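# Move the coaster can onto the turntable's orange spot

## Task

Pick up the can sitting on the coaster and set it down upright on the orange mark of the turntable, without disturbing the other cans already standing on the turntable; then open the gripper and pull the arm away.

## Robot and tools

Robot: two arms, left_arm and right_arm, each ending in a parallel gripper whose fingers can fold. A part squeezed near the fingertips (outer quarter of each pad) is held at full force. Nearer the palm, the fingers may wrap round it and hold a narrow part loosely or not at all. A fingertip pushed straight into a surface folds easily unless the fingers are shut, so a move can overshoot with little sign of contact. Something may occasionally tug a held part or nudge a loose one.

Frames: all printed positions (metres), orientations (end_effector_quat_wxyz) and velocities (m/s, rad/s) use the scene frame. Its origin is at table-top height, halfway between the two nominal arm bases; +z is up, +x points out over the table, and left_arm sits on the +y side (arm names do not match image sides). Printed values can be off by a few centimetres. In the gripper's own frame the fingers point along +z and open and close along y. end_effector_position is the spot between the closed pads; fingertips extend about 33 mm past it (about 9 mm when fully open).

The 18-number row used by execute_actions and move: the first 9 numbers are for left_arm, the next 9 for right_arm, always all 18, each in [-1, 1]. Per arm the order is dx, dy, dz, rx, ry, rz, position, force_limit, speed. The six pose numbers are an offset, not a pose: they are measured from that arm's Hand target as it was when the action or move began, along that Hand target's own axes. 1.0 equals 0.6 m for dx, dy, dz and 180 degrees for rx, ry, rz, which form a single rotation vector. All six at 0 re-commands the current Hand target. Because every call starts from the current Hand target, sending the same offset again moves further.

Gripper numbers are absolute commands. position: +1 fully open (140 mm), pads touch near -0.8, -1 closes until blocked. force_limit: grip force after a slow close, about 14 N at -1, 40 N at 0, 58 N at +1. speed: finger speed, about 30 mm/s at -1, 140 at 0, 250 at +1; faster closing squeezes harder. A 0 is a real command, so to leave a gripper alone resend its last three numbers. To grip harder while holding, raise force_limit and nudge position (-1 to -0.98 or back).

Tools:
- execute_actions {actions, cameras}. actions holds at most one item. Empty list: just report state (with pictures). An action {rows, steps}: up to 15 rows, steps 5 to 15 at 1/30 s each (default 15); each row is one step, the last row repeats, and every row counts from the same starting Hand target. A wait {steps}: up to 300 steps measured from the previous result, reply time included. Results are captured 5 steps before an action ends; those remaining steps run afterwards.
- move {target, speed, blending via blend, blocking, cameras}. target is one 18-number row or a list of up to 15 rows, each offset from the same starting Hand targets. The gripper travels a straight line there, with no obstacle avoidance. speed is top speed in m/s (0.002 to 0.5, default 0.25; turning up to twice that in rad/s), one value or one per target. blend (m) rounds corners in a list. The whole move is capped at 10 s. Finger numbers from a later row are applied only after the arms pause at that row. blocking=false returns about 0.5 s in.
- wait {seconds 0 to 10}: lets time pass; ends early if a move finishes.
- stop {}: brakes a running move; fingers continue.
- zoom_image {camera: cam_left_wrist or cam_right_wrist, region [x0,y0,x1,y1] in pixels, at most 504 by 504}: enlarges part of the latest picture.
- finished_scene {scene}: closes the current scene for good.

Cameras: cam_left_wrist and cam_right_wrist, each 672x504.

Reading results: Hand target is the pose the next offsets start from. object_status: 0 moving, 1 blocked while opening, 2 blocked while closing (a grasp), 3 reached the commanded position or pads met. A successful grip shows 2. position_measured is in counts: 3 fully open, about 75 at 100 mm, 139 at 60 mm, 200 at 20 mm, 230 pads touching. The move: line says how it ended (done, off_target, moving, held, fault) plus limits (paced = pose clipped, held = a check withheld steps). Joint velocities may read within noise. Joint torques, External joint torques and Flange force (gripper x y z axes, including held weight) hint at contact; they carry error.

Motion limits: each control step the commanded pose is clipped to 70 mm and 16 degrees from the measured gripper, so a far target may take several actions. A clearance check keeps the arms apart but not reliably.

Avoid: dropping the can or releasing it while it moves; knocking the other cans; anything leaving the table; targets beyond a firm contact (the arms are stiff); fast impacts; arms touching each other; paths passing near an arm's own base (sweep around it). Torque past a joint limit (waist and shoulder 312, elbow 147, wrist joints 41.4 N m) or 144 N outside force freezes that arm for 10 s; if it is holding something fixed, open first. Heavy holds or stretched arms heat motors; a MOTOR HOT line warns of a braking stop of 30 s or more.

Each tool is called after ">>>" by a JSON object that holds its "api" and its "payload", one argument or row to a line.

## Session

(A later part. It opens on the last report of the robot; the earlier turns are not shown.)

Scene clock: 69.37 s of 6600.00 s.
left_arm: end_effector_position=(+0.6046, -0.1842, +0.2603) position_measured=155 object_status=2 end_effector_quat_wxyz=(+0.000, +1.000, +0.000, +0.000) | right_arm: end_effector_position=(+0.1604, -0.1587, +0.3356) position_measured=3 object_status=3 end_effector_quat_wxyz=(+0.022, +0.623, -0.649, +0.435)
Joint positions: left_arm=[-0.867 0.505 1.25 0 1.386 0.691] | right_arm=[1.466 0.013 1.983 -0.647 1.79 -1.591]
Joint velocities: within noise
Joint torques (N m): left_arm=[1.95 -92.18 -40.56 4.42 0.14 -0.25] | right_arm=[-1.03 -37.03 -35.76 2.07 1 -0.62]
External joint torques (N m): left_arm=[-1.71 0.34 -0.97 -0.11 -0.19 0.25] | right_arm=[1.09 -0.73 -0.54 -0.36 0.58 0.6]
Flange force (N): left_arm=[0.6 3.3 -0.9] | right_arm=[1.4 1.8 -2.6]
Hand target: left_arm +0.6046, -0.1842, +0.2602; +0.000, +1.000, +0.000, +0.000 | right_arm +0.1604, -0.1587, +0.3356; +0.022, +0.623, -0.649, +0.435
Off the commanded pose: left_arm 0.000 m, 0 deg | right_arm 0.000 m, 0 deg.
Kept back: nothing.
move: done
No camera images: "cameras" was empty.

>>> {"api": "execute_actions", "payload": {
  "actions": [
    {"steps": 196}
  ],
  "cameras": []
}}

>>> {"api": "execute_actions", "payload": {
  "actions": [
    {"rows": [[0.0001,-0.0002,0,0,0,0,-1,0,-1,0,0,0,0,0,0,1,-1,-1],[0.0003,-0.0010,0,0,0,0,-1,0,-1,0,0,0,0,0,0,1,-1,-1],[0.0008,-0.0021,0,0,0,0,-1,0,-1,0,0,0,0,0,0,1,-1,-1],[0.0014,-0.0038,0,0,0,0,-1,0,-1,0,0,0,0,0,0,1,-1,-1],[0.0021,-0.0060,0,0,0,0,-1,0,-1,0,0,0,0,0,0,1,-1,-1],[0.0030,-0.0086,0,0,0,0,-1,0,-1,0,0,0,0,0,0,1,-1,-1],[0.0039,-0.0118,0,0,0,0,-1,0,-1,0,0,0,0,0,0,1,-1,-1],[0.0050,-0.0154,0,0,0,0,-1,0,-1,0,0,0,0,0,0,1,-1,-1],[0.0062,-0.0196,0,0,0,0,-1,0,-1,0,0,0,0,0,0,1,-1,-1],[0.0073,-0.0243,0,0,0,0,-1,0,-1,0,0,0,0,0,0,1,-1,-1],[0.0085,-0.0295,0,0,0,0,-1,0,-1,0,0,0,0,0,0,1,-1,-1],[0.0097,-0.0352,0,0,0,0,-1,0,-1,0,0,0,0,0,0,1,-1,-1],[0.0108,-0.0414,0,0,0,0,-1,0,-1,0,0,0,0,0,0,1,-1,-1],[0.0118,-0.0482,0,0,0,0,-1,0,-1,0,0,0,0,0,0,1,-1,-1],[0.0127,-0.0555,0,0,0,0,-1,0,-1,0,0,0,0,0,0,1,-1,-1]], "steps": 15}
  ],
  "cameras": []
}}

>>> {"api": "execute_actions", "payload": {
  "actions": [
    {"rows": [[0.0006,-0.0076,0.0005,0,0,0,-1,0,-1,0,0,0,0,0,0,1,-1,-1],[0.0010,-0.0152,0.0019,0,0,0,-1,0,-1,0,0,0,0,0,0,1,-1,-1],[0.0012,-0.0228,0.0042,0,0,0,-1,0,-1,0,0,0,0,0,0,1,-1,-1],[0.0011,-0.0304,0.0073,0,0,0,-1,0,-1,0,0,0,0,0,0,1,-1,-1],[0.0007,-0.0380,0.0114,0,0,0,-1,0,-1,0,0,0,0,0,0,1,-1,-1],[0.0001,-0.0456,0.0162,0,0,0,-1,0,-1,0,0,0,0,0,0,1,-1,-1],[-0.0008,-0.0531,0.0218,0,0,0,-1,0,-1,0,0,0,0,0,0,1,-1,-1],[-0.0019,-0.0607,0.0281,0,0,0,-1,0,-1,0,0,0,0,0,0,1,-1,-1],[-0.0033,-0.0681,0.0350,0,0,0,-1,0,-1,0,0,0,0,0,0,1,-1,-1],[-0.0049,-0.0756,0.0425,0,0,0,-1,0,-1,0,0,0,0,0,0,1,-1,-1],[-0.0067,-0.0830,0.0504,0,0,0,-1,0,-1,0,0,0,0,0,0,1,-1,-1],[-0.0088,-0.0903,0.0587,0,0,0,-1,0,-1,0,0,0,0,0,0,1,-1,-1],[-0.0112,-0.0975,0.0673,0,0,0,-1,0,-1,0,0,0,0,0,0,1,-1,-1],[-0.0137,-0.1047,0.0761,0,0,0,-1,0,-1,0,0,0,0,0,0,1,-1,-1],[-0.0166,-0.1117,0.0850,0,0,0,-1,0,-1,0,0,0,0,0,0,1,-1,-1]], "steps": 15}
  ],
  "cameras": []
}}

>>> {"api": "execute_actions", "payload": {
  "actions": [
    {"rows": [[-0.0030,-0.0070,0.0089,0,0,0,-1,0,-1,0,0,0,0,0,0,1,-1,-1],[-0.0063,-0.0138,0.0177,0,0,0,-1,0,-1,0,0,0,0,0,0,1,-1,-1],[-0.0098,-0.0206,0.0263,0,0,0,-1,0,-1,0,0,0,0,0,0,1,-1,-1],[-0.0135,-0.0272,0.0346,0,0,0,-1,0,-1,0,0,0,0,0,0,1,-1,-1],[-0.0175,-0.0337,0.0425,0,0,0,-1,0,-1,0,0,0,0,0,0,1,-1,-1],[-0.0216,-0.0401,0.0500,0,0,0,-1,0,-1,0,0,0,0,0,0,1,-1,-1],[-0.0260,-0.0463,0.0569,0,0,0,-1,0,-1,0,0,0,0,0,0,1,-1,-1],[-0.0306,-0.0524,0.0632,0,0,0,-1,0,-1,0,0,0,0,0,0,1,-1,-1],[-0.0353,-0.0584,0.0688,0,0,0,-1,0,-1,0,0,0,0,0,0,1,-1,-1],[-0.0403,-0.0641,0.0736,0,0,0,-1,0,-1,0,0,0,0,0,0,1,-1,-1],[-0.0454,-0.0697,0.0777,0,0,0,-1,0,-1,0,0,0,0,0,0,1,-1,-1],[-0.0507,-0.0752,0.0808,0,0,0,-1,0,-1,0,0,0,0,0,0,1,-1,-1],[-0.0562,-0.0804,0.0831,0,0,0,-1,0,-1,0,0,0,0,0,0,1,-1,-1],[-0.0619,-0.0855,0.0845,0,0,0,-1,0,-1,0,0,0,0,0,0,1,-1,-1],[-0.0678,-0.0904,0.0850,0,0,0,-1,0,-1,0,0,0,0,0,0,1,-1,-1]], "steps": 15}
  ],
  "cameras": ["all"]
}}

>>> {"api": "execute_actions", "payload": {
  "actions": [
    {"rows": [[-0.0060,-0.0047,0.0009,0,0,0,-1,0,-1,0,0,0,0,0,0,1,-1,-1],[-0.0122,-0.0092,0.0033,0,0,0,-1,0,-1,0,0,0,0,0,0,1,-1,-1],[-0.0185,-0.0135,0.0069,0,0,0,-1,0,-1,0,0,0,0,0,0,1,-1,-1],[-0.0249,-0.0175,0.0113,0,0,0,-1,0,-1,0,0,0,0,0,0,1,-1,-1],[-0.0315,-0.0214,0.0156,0,0,0,-1,0,-1,0,0,0,0,0,0,1,-1,-1],[-0.0381,-0.0250,0.0192,0,0,0,-1,0,-1,0,0,0,0,0,0,1,-1,-1],[-0.0449,-0.0284,0.0216,0,0,0,-1,0,-1,0,0,0,0,0,0,1,-1,-1],[-0.0518,-0.0316,0.0225,0,0,0,-1,0,-1,0,0,0,0,0,0,1,-1,-1],[-0.0589,-0.0345,0.0225,0,0,0,-1,0,-1,0,0,0,0,0,0,1,-1,-1],[-0.0660,-0.0372,0.0225,0,0,0,-1,0,-1,0,0,0,0,0,0,1,-1,-1],[-0.0731,-0.0397,0.0225,0,0,0,-1,0,-1,0,0,0,0,0,0,1,-1,-1],[-0.0804,-0.0420,0.0225,0,0,0,-1,0,-1,0,0,0,0,0,0,1,-1,-1],[-0.0878,-0.0440,0.0225,0,0,0,-1,0,-1,0,0,0,0,0,0,1,-1,-1],[-0.0952,-0.0457,0.0225,0,0,0,-1,0,-1,0,0,0,0,0,0,1,-1,-1],[-0.1026,-0.0472,0.0225,0,0,0,-1,0,-1,0,0,0,0,0,0,1,-1,-1]], "steps": 15}
  ],
  "cameras": ["all"]
}}

>>> {"api": "execute_actions", "payload": {
  "actions": [
    {"rows": [[-0.0073,-0.0012,-0.0022,0,0,0,-1,0,-1,0,0,0,0,0,0,1,-1,-1],[-0.0140,-0.0022,-0.0083,0,0,0,-1,0,-1,0,0,0,0,0,0,1,-1,-1],[-0.0203,-0.0028,-0.0183,0,0,0,-1,0,-1,0,0,0,0,0,0,1,-1,-1],[-0.0262,-0.0033,-0.0318,0,0,0,-1,0,-1,0,0,0,0,0,0,1,-1,-1],[-0.0315,-0.0036,-0.0481,0,0,0,-1,0,-1,0,0,0,0,0,0,1,-1,-1],[-0.0363,-0.0038,-0.0664,0,0,0,-1,0,-1,0,0,0,0,0,0,1,-1,-1],[-0.0406,-0.0038,-0.0861,0,0,0,-1,0,-1,0,0,0,0,0,0,1,-1,-1],[-0.0444,-0.0038,-0.1063,0,0,0,-1,0,-1,0,0,0,0,0,0,1,-1,-1],[-0.0477,-0.0038,-0.1260,0,0,0,-1,0,-1,0,0,0,0,0,0,1,-1,-1],[-0.0505,-0.0037,-0.1443,0,0,0,-1,0,-1,0,0,0,0,0,0,1,-1,-1],[-0.0528,-0.0036,-0.1606,0,0,0,-1,0,-1,0,0,0,0,0,0,1,-1,-1],[-0.0545,-0.0035,-0.1741,0,0,0,-1,0,-1,0,0,0,0,0,0,1,-1,-1],[-0.0558,-0.0034,-0.1842,0,0,0,-1,0,-1,0,0,0,0,0,0,1,-1,-1],[-0.0566,-0.0034,-0.1903,0,0,0,-1,0,-1,0,0,0,0,0,0,1,-1,-1],[-0.0568,-0.0034,-0.1925,0,0,0,-1,0,-1,0,0,0,0,0,0,1,-1,-1]], "steps": 15}
  ],
  "cameras": []
}}

Scene clock: 75.90 s of 6600.00 s.
left_arm: end_effector_position=(+0.6046, -0.1842, +0.2602) position_measured=155 object_status=2 end_effector_quat_wxyz=(+0.000, +1.000, +0.000, +0.000) | right_arm: end_effector_position=(+0.1604, -0.1587, +0.3356) position_measured=3 object_status=3 end_effector_quat_wxyz=(+0.022, +0.623, -0.649, +0.435)
Joint positions: left_arm=[-0.867 0.505 1.25 0 1.386 0.691] | right_arm=[1.466 0.013 1.983 -0.647 1.79 -1.591]
Joint velocities: within noise
Joint torques (N m): left_arm=[2.34 -92.44 -40.41 4.49 0.07 -0.3] | right_arm=[-1.38 -37.17 -35.62 2.07 1.03 -0.64]
External joint torques (N m): left_arm=[-2.42 0.95 -0.89 -0.22 -0.11 0.3] | right_arm=[1.3 -0.57 -0.75 -0.36 0.55 0.61]
Flange force (N): left_arm=[0.6 4.4 -0.7] | right_arm=[1.0 2.0 -3.2]
Hand target: left_arm +0.6046, -0.1842, +0.2602; +0.000, +1.000, +0.000, +0.000 | right_arm +0.1604, -0.1587, +0.3356; +0.022, +0.623, -0.649, +0.435
Off the commanded pose: left_arm 0.000 m, 0 deg | right_arm 0.000 m, 0 deg.
Steps of this call (1-196: nothing new was sent). Readings (end_effector_position of left_arm | right_arm; what the end effector reports):
1: (+0.6046, -0.1842, +0.2602) | (+0.1604, -0.1587, +0.3356) | left_arm position_measured=155 object_status=2 | right_arm position_measured=3 object_status=3
2: (+0.6046, -0.1842, +0.2602) | (+0.1604, -0.1587, +0.3356) | left_arm position_measured=155 object_status=2 | right_arm position_measured=3 object_status=3
4: (+0.6046, -0.1843, +0.2602) | (+0.1604, -0.1587, +0.3356) | left_arm position_measured=155 object_status=2 | right_arm position_measured=3 object_status=3
8: (+0.6046, -0.1843, +0.2602) | (+0.1604, -0.1587, +0.3356) | left_arm position_measured=155 object_status=2 | right_arm position_measured=3 object_status=3
196: the state above
No camera images: "cameras" was empty.

Scene clock: 76.23 s of 6600.00 s.
left_arm: end_effector_position=(+0.6077, -0.1746, +0.2601) position_measured=155 object_status=2 end_effector_quat_wxyz=(+0.000, +1.000, +0.000, +0.000) end_effector_velocity=(+0.020, +0.069, +0.000) end_effector_angular_velocity=(+0.000, -0.002, -0.002) | right_arm: end_effector_position=(+0.1604, -0.1587, +0.3356) position_measured=3 object_status=3 end_effector_quat_wxyz=(+0.022, +0.623, -0.649, +0.435)
Joint positions: left_arm=[-0.857 0.497 1.263 0 1.381 0.701] | right_arm=[1.466 0.013 1.983 -0.647 1.79 -1.591]
Joint velocities: left_arm=[0.07 -0.062 0.096 0.001 -0.035 0.071] | right_arm=[within noise]
Joint torques (N m): left_arm=[1.3 -93.36 -40.1 4.5 -0.21 0.08] | right_arm=[-1.44 -37.13 -35.85 2.04 1 -0.6]
External joint torques (N m): left_arm=[0.67 1.19 -0.86 -0.21 0.22 -0.08] | right_arm=[1.43 -0.5 -0.47 -0.33 0.57 0.57]
Flange force (N): left_arm=[3.5 2.8 -1.1] | right_arm=[1.2 2.4 -3.0]
Hand target: left_arm +0.6123, -0.1509, +0.2602; +0.000, +1.000, +0.000, +0.000 | right_arm +0.1604, -0.1587, +0.3356; +0.022, +0.623, -0.649, +0.435
Steps of this call (1-10: this action's first 10). Readings (end_effector_position of left_arm | right_arm; what the end effector reports):
1: (+0.6046, -0.1842, +0.2602) | (+0.1604, -0.1587, +0.3356) | left_arm position_measured=155 object_status=2 | right_arm position_measured=3 object_status=3
2: (+0.6047, -0.1842, +0.2602) | (+0.1604, -0.1587, +0.3356) | left_arm position_measured=155 object_status=2 | right_arm position_measured=3 object_status=3
4: (+0.6049, -0.1834, +0.2600) | (+0.1604, -0.1587, +0.3356) | left_arm position_measured=155 object_status=2 | right_arm position_measured=3 object_status=3
8: (+0.6064, -0.1788, +0.2601) | (+0.1604, -0.1587, +0.3356) | left_arm position_measured=155 object_status=2 | right_arm position_measured=3 object_status=3
10: the state above
No camera images: "cameras" was empty.

Scene clock: 76.73 s of 6600.00 s.
left_arm: end_effector_position=(+0.6112, -0.1160, +0.2443) position_measured=155 object_status=2 end_effector_quat_wxyz=(+0.000, +1.000, +0.000, +0.000) end_effector_velocity=(-0.021, +0.133, -0.112) end_effector_angular_velocity=(+0.005, +0.000, -0.001) | right_arm: end_effector_position=(+0.1604, -0.1587, +0.3356) position_measured=3 object_status=3 end_effector_quat_wxyz=(+0.022, +0.623, -0.649, +0.435)
Joint positions: left_arm=[-0.806 0.438 1.381 0 1.323 0.751] | right_arm=[1.466 0.013 1.983 -0.647 1.79 -1.591]
Joint velocities: left_arm=[0.093 -0.125 0.393 0.003 -0.264 0.093] | right_arm=[within noise]
Joint torques (N m): left_arm=[3.53 -86.5 -38.8 4.19 0.13 -0.15] | right_arm=[-1.04 -37.39 -35.81 2.1 1.02 -0.64]
External joint torques (N m): left_arm=[-4 3.82 -0.2 -0.17 -0.13 0.15] | right_arm=[0.97 -0.2 -0.58 -0.39 0.55 0.62]
Flange force (N): left_arm=[1.1 7.8 1.5] | right_arm=[0.4 1.6 -2.7]
Hand target: left_arm +0.6023, -0.0839, +0.2091; +0.000, +1.000, +0.000, +0.000 | right_arm +0.1604, -0.1587, +0.3356; +0.022, +0.623, -0.649, +0.435
Off your previous action's commanded pose at its last step (step 5 of this call): left_arm 0.008 m, 0 deg | right_arm 0.000 m, 0 deg.
Steps of this call (1-5: your previous action's last 5; 6-15: this action's first 10). Readings (end_effector_position of left_arm | right_arm; what the end effector reports):
6: (+0.6116, -0.1553, +0.2601) | (+0.1604, -0.1587, +0.3356) | left_arm position_measured=155 object_status=2 | right_arm position_measured=3 object_status=3
7: (+0.6121, -0.1516, +0.2601) | (+0.1604, -0.1587, +0.3356) | left_arm position_measured=155 object_status=2 | right_arm position_measured=3 object_status=3
9: (+0.6127, -0.1424, +0.2589) | (+0.1604, -0.1587, +0.3356) | left_arm position_measured=155 object_status=2 | right_arm position_measured=3 object_status=3
13: (+0.6123, -0.1253, +0.2512) | (+0.1604, -0.1587, +0.3356) | left_arm position_measured=155 object_status=2 | right_arm position_measured=3 object_status=3
15: the state above
No camera images: "cameras" was empty.

Scene clock: 77.23 s of 6600.00 s.
left_arm: end_effector_position=(+0.5849, -0.0538, +0.1728) position_measured=155 object_status=2 end_effector_quat_wxyz=(+0.000, +1.000, +0.000, +0.000) end_effector_velocity=(-0.083, +0.112, -0.115) end_effector_angular_velocity=(-0.002, +0.000, +0.001) | right_arm: end_effector_position=(+0.1604, -0.1587, +0.3356) position_measured=3 object_status=3 end_effector_quat_wxyz=(+0.022, +0.623, -0.649, +0.435)
Joint positions: left_arm=[-0.775 0.381 1.6 0 1.161 0.782] | right_arm=[1.466 0.013 1.983 -0.647 1.79 -1.591]
Joint velocities: left_arm=[0.028 -0.13 0.412 -0.002 -0.284 0.027] | right_arm=[within noise]
Joint torques (N m): left_arm=[2.73 -80.66 -39.76 4.19 0.22 0.31] | right_arm=[-1.5 -37.24 -35.79 2.08 0.96 -0.6]
External joint torques (N m): left_arm=[-3.49 1 0.16 -0.14 -0.24 -0.31] | right_arm=[1.66 -0.64 -0.61 -0.36 0.61 0.57]
Flange force (N): left_arm=[-2.9 4.3 1.2] | right_arm=[1.4 2.6 -3.5]
Hand target: left_arm +0.5617, -0.0297, +0.1581; +0.000, +1.000, +0.000, +0.000 | right_arm +0.1604, -0.1587, +0.3356; +0.022, +0.623, -0.649, +0.435
Off your previous action's commanded pose at its last step (step 5 of this call): left_arm 0.016 m, 0 deg | right_arm 0.000 m, 0 deg.
Steps of this call (1-5: your previous action's last 5; 6-15: this action's first 10). Readings (end_effector_position of left_arm | right_arm; what the end effector reports):
6: (+0.6044, -0.0899, +0.2166) | (+0.1604, -0.1587, +0.3356) | left_arm position_measured=155 object_status=2 | right_arm position_measured=3 object_status=3
7: (+0.6030, -0.0861, +0.2119) | (+0.1604, -0.1587, +0.3356) | left_arm position_measured=155 object_status=2 | right_arm position_measured=3 object_status=3
9: (+0.5992, -0.0774, +0.2009) | (+0.1604, -0.1587, +0.3356) | left_arm position_measured=155 object_status=2 | right_arm position_measured=3 object_status=3
13: (+0.5904, -0.0618, +0.1815) | (+0.1604, -0.1587, +0.3356) | left_arm position_measured=155 object_status=2 | right_arm position_measured=3 object_status=3
15: the state above

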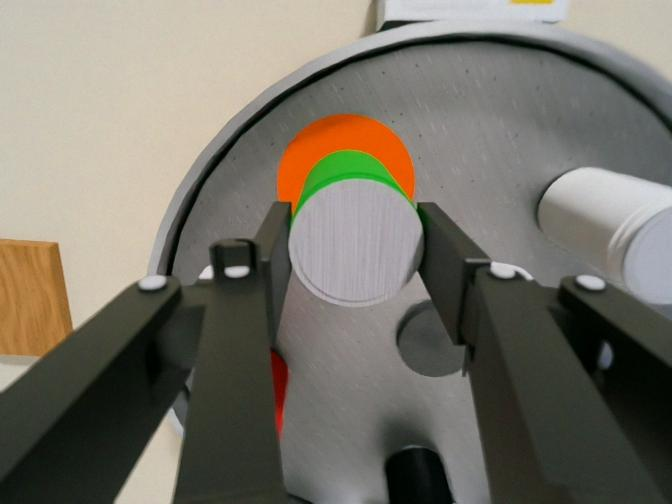

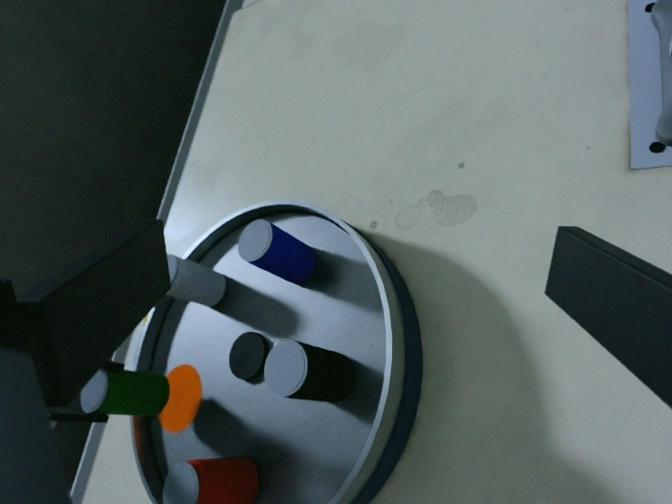

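Scene clock: 77.73 s of 6600.00 s.
left_arm: end_effector_position=(+0.5316, -0.0112, +0.1452) position_measured=155 object_status=2 end_effector_quat_wxyz=(+0.000, +1.000, +0.000, +0.000) end_effector_velocity=(-0.128, +0.056, -0.017) end_effector_angular_velocity=(-0.002, +0.000, -0.001) | right_arm: end_effector_position=(+0.1604, -0.1587, +0.3356) position_measured=3 object_status=3 end_effector_quat_wxyz=(+0.022, +0.623, -0.649, +0.435)
Joint positions: left_arm=[-0.786 0.3 1.769 0 1.072 0.771] | right_arm=[1.466 0.013 1.983 -0.647 1.79 -1.591]
Joint velocities: left_arm=[-0.078 -0.178 0.279 -0.001 -0.103 -0.076] | right_arm=[within noise]
Joint torques (N m): left_arm=[-2.59 -38.89 -14.59 3.26 0.67 -0.02] | right_arm=[-1.53 -37.29 -35.82 2.05 0.96 -0.66]
External joint torques (N m): left_arm=[1.5 -32.15 -24.64 0.76 -0.73 0.03] | right_arm=[1.42 -0.3 -0.56 -0.35 0.61 0.63]
Flange force (N): left_arm=[3.1 -0.2 -47.6] | right_arm=[0.8 2.4 -3.3]
Hand target: left_arm +0.5001, -0.0014, +0.1445; +0.000, +1.000, +0.000, +0.000 | right_arm +0.1604, -0.1587, +0.3356; +0.022, +0.623, -0.649, +0.435
Off your previous action's commanded pose at its last step (step 5 of this call): left_arm 0.010 m, 0 deg | right_arm 0.000 m, 0 deg.
Steps of this call (1-5: your previous action's last 5; 6-15: this action's first 10). Readings (end_effector_position of left_arm | right_arm; what the end effector reports):
6: (+0.5662, -0.0332, +0.1587) | (+0.1604, -0.1587, +0.3356) | left_arm position_measured=155 object_status=2 | right_arm position_measured=3 object_status=3
7: (+0.5630, -0.0305, +0.1582) | (+0.1604, -0.1587, +0.3356) | left_arm position_measured=155 object_status=2 | right_arm position_measured=3 object_status=3
9: (+0.5555, -0.0247, +0.1561) | (+0.1604, -0.1587, +0.3356) | left_arm position_measured=155 object_status=2 | right_arm position_measured=3 object_status=3
13: (+0.5405, -0.0156, +0.1479) | (+0.1604, -0.1587, +0.3356) | left_arm position_measured=155 object_status=2 | right_arm position_measured=3 object_status=3
15: the state above

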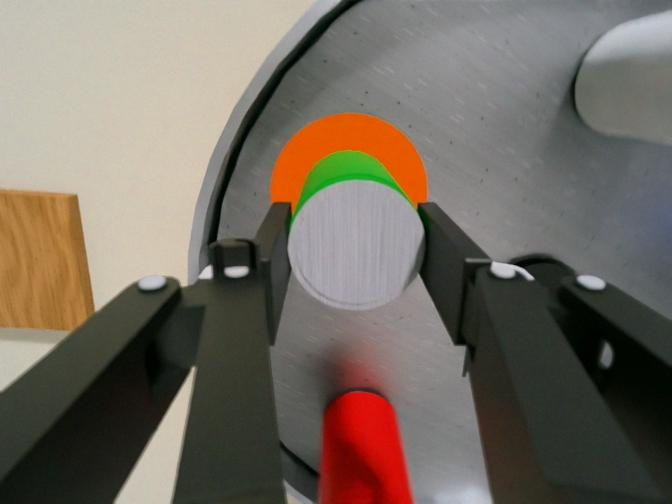

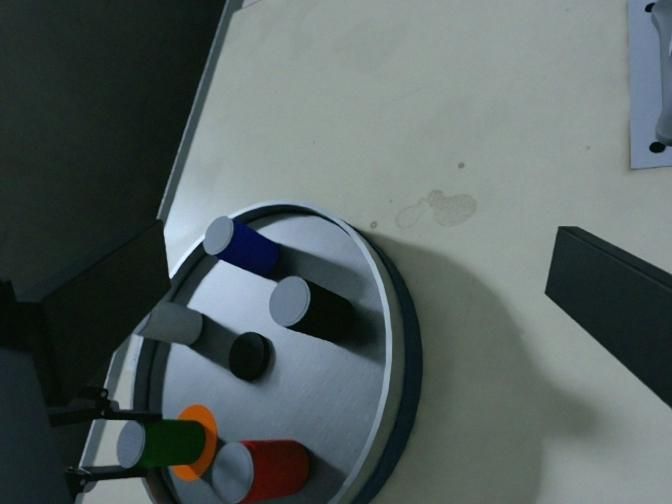

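Scene clock: 78.23 s of 6600.00 s.
left_arm: end_effector_position=(+0.4749, +0.0011, +0.2018) position_measured=155 object_status=2 end_effector_quat_wxyz=(+0.001, +1.000, +0.000, +0.000) end_effector_velocity=(-0.070, +0.001, +0.357) end_effector_angular_velocity=(-0.013, -0.008, +0.000) | right_arm: end_effector_position=(+0.1604, -0.1587, +0.3356) position_measured=3 object_status=3 end_effector_quat_wxyz=(+0.022, +0.623, -0.649, +0.435)
Joint positions: left_arm=[-0.838 0.185 1.805 0 1.15 0.72] | right_arm=[1.466 0.013 1.983 -0.647 1.79 -1.591]
Joint velocities: left_arm=[-0.082 -0.324 -0.303 -0.002 0.611 -0.081] | right_arm=[within noise]
Joint torques (N m): left_arm=[2.21 -60.98 -38.57 4.17 -0.09 -0.09] | right_arm=[-1.38 -36.89 -35.96 2.11 1 -0.6]
External joint torques (N m): left_arm=[-1.59 3.18 -1.22 -0.02 -0.01 0.09] | right_arm=[1.31 -0.97 -0.45 -0.4 0.57 0.58]
Flange force (N): left_arm=[3.2 6.7 0.8] | right_arm=[2.0 2.2 -2.6]
Hand target: left_arm +0.4660, +0.0007, +0.2600; +0.000, +1.000, +0.000, +0.000 | right_arm +0.1604, -0.1587, +0.3356; +0.022, +0.623, -0.649, +0.435
Off your previous action's commanded pose at its last step (step 5 of this call): left_arm 0.010 m, 0 deg | right_arm 0.000 m, 0 deg.
Steps of this call (1-5: your previous action's last 5; 6-15: this action's first 10). Readings (end_effector_position of left_arm | right_arm; what the end effector reports):
6: (+0.5054, -0.0025, +0.1445) | (+0.1604, -0.1587, +0.3356) | left_arm position_measured=155 object_status=2 | right_arm position_measured=3 object_status=3
7: (+0.5014, -0.0016, +0.1447) | (+0.1604, -0.1587, +0.3356) | left_arm position_measured=155 object_status=2 | right_arm position_measured=3 object_status=3
9: (+0.4928, -0.0001, +0.1485) | (+0.1604, -0.1587, +0.3356) | left_arm position_measured=155 object_status=2 | right_arm position_measured=3 object_status=3
13: (+0.4802, +0.0010, +0.1780) | (+0.1604, -0.1587, +0.3356) | left_arm position_measured=155 object_status=2 | right_arm position_measured=3 object_status=3
15: the state above
No camera images: "cameras" was empty.

>>> {"api": "zoom_image", "payload": {
  "camera": "cam_left_wrist",
  "region": [236, 90, 446, 330]
}}

>>> {"api": "execute_actions", "payload": {
  "actions": [],
  "cameras": ["all"]
}}

>>> {"api": "zoom_image", "payload": {
  "camera": "cam_left_wrist",
  "region": [236, 90, 446, 330]
}}

Scaled by 2.100 from the camera's 672x504 image, which has a finer 960x720 frame.

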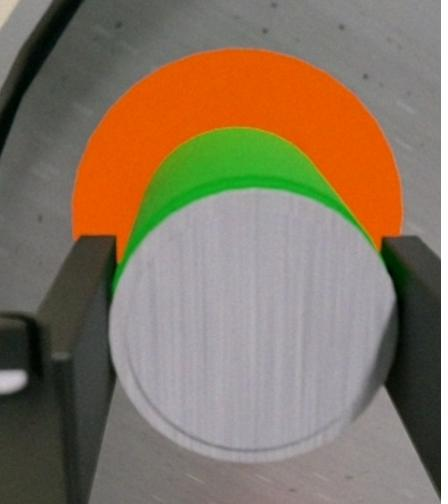

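Scene clock: 78.50 s of 6600.00 s.
left_arm: end_effector_position=(+0.4659, +0.0008, +0.2596) position_measured=155 object_status=2 end_effector_quat_wxyz=(+0.000, +1.000, +0.000, +0.000) end_effector_velocity=(-0.003, +0.003, +0.001) end_effector_angular_velocity=(+0.010, +0.009, +0.000) | right_arm: end_effector_position=(+0.1604, -0.1587, +0.3356) position_measured=3 object_status=3 end_effector_quat_wxyz=(+0.022, +0.623, -0.649, +0.435)
Joint positions: left_arm=[-0.849 0.142 1.745 0 1.253 0.709] | right_arm=[1.466 0.013 1.983 -0.647 1.79 -1.591]
Joint velocities: left_arm=[-0.001 0 -0.001 0 0.015 -0.001] | right_arm=[within noise]
Joint torques (N m): left_arm=[3.53 -56.62 -38.8 4.24 -0.18 -0.46] | right_arm=[-1.08 -37.11 -35.73 2.12 0.96 -0.62]
External joint torques (N m): left_arm=[-3.1 2.89 -0.38 -0.18 0.11 0.46] | right_arm=[1.14 -0.46 -0.55 -0.4 0.6 0.6]
Flange force (N): left_arm=[0.4 6.5 0.8] | right_arm=[1.0 1.9 -2.8]
Hand target: left_arm +0.4660, +0.0007, +0.2600; +0.000, +1.000, +0.000, +0.000 | right_arm +0.1604, -0.1587, +0.3356; +0.022, +0.623, -0.649, +0.435
Off the commanded pose: left_arm 0.000 m, 0 deg | right_arm 0.000 m, 0 deg.
Steps of this call (1-5: your previous action's last 5; 6-8: nothing new was sent). Readings (end_effector_position of left_arm | right_arm; what the end effector reports):
1: (+0.4729, +0.0011, +0.2125) | (+0.1604, -0.1587, +0.3356) | left_arm position_measured=155 object_status=2 | right_arm position_measured=3 object_status=3
2: (+0.4706, +0.0011, +0.2260) | (+0.1604, -0.1587, +0.3356) | left_arm position_measured=155 object_status=2 | right_arm position_measured=3 object_status=3
4: (+0.4680, +0.0010, +0.2439) | (+0.1604, -0.1587, +0.3356) | left_arm position_measured=155 object_status=2 | right_arm position_measured=3 object_status=3
8: the state above

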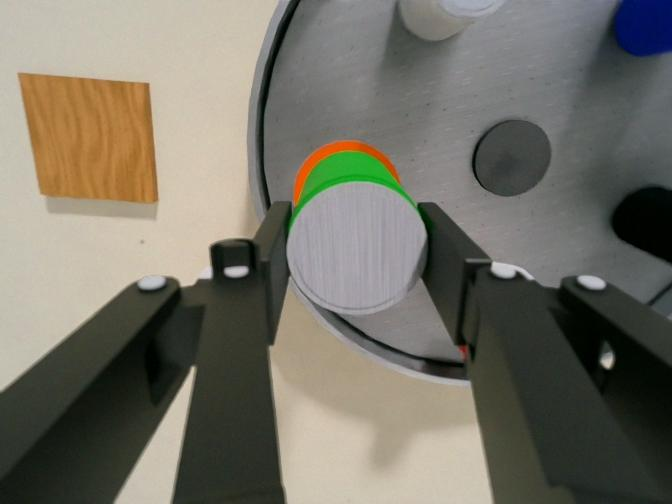

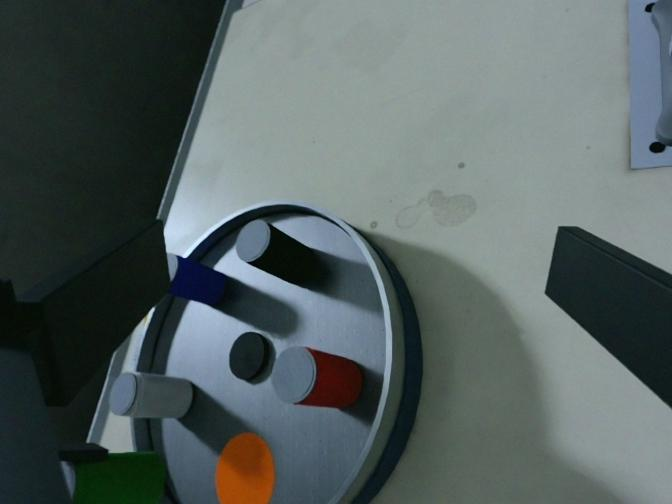

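Scaled by 2.100 from the camera's 672x504 image, which has a finer 960x720 frame.

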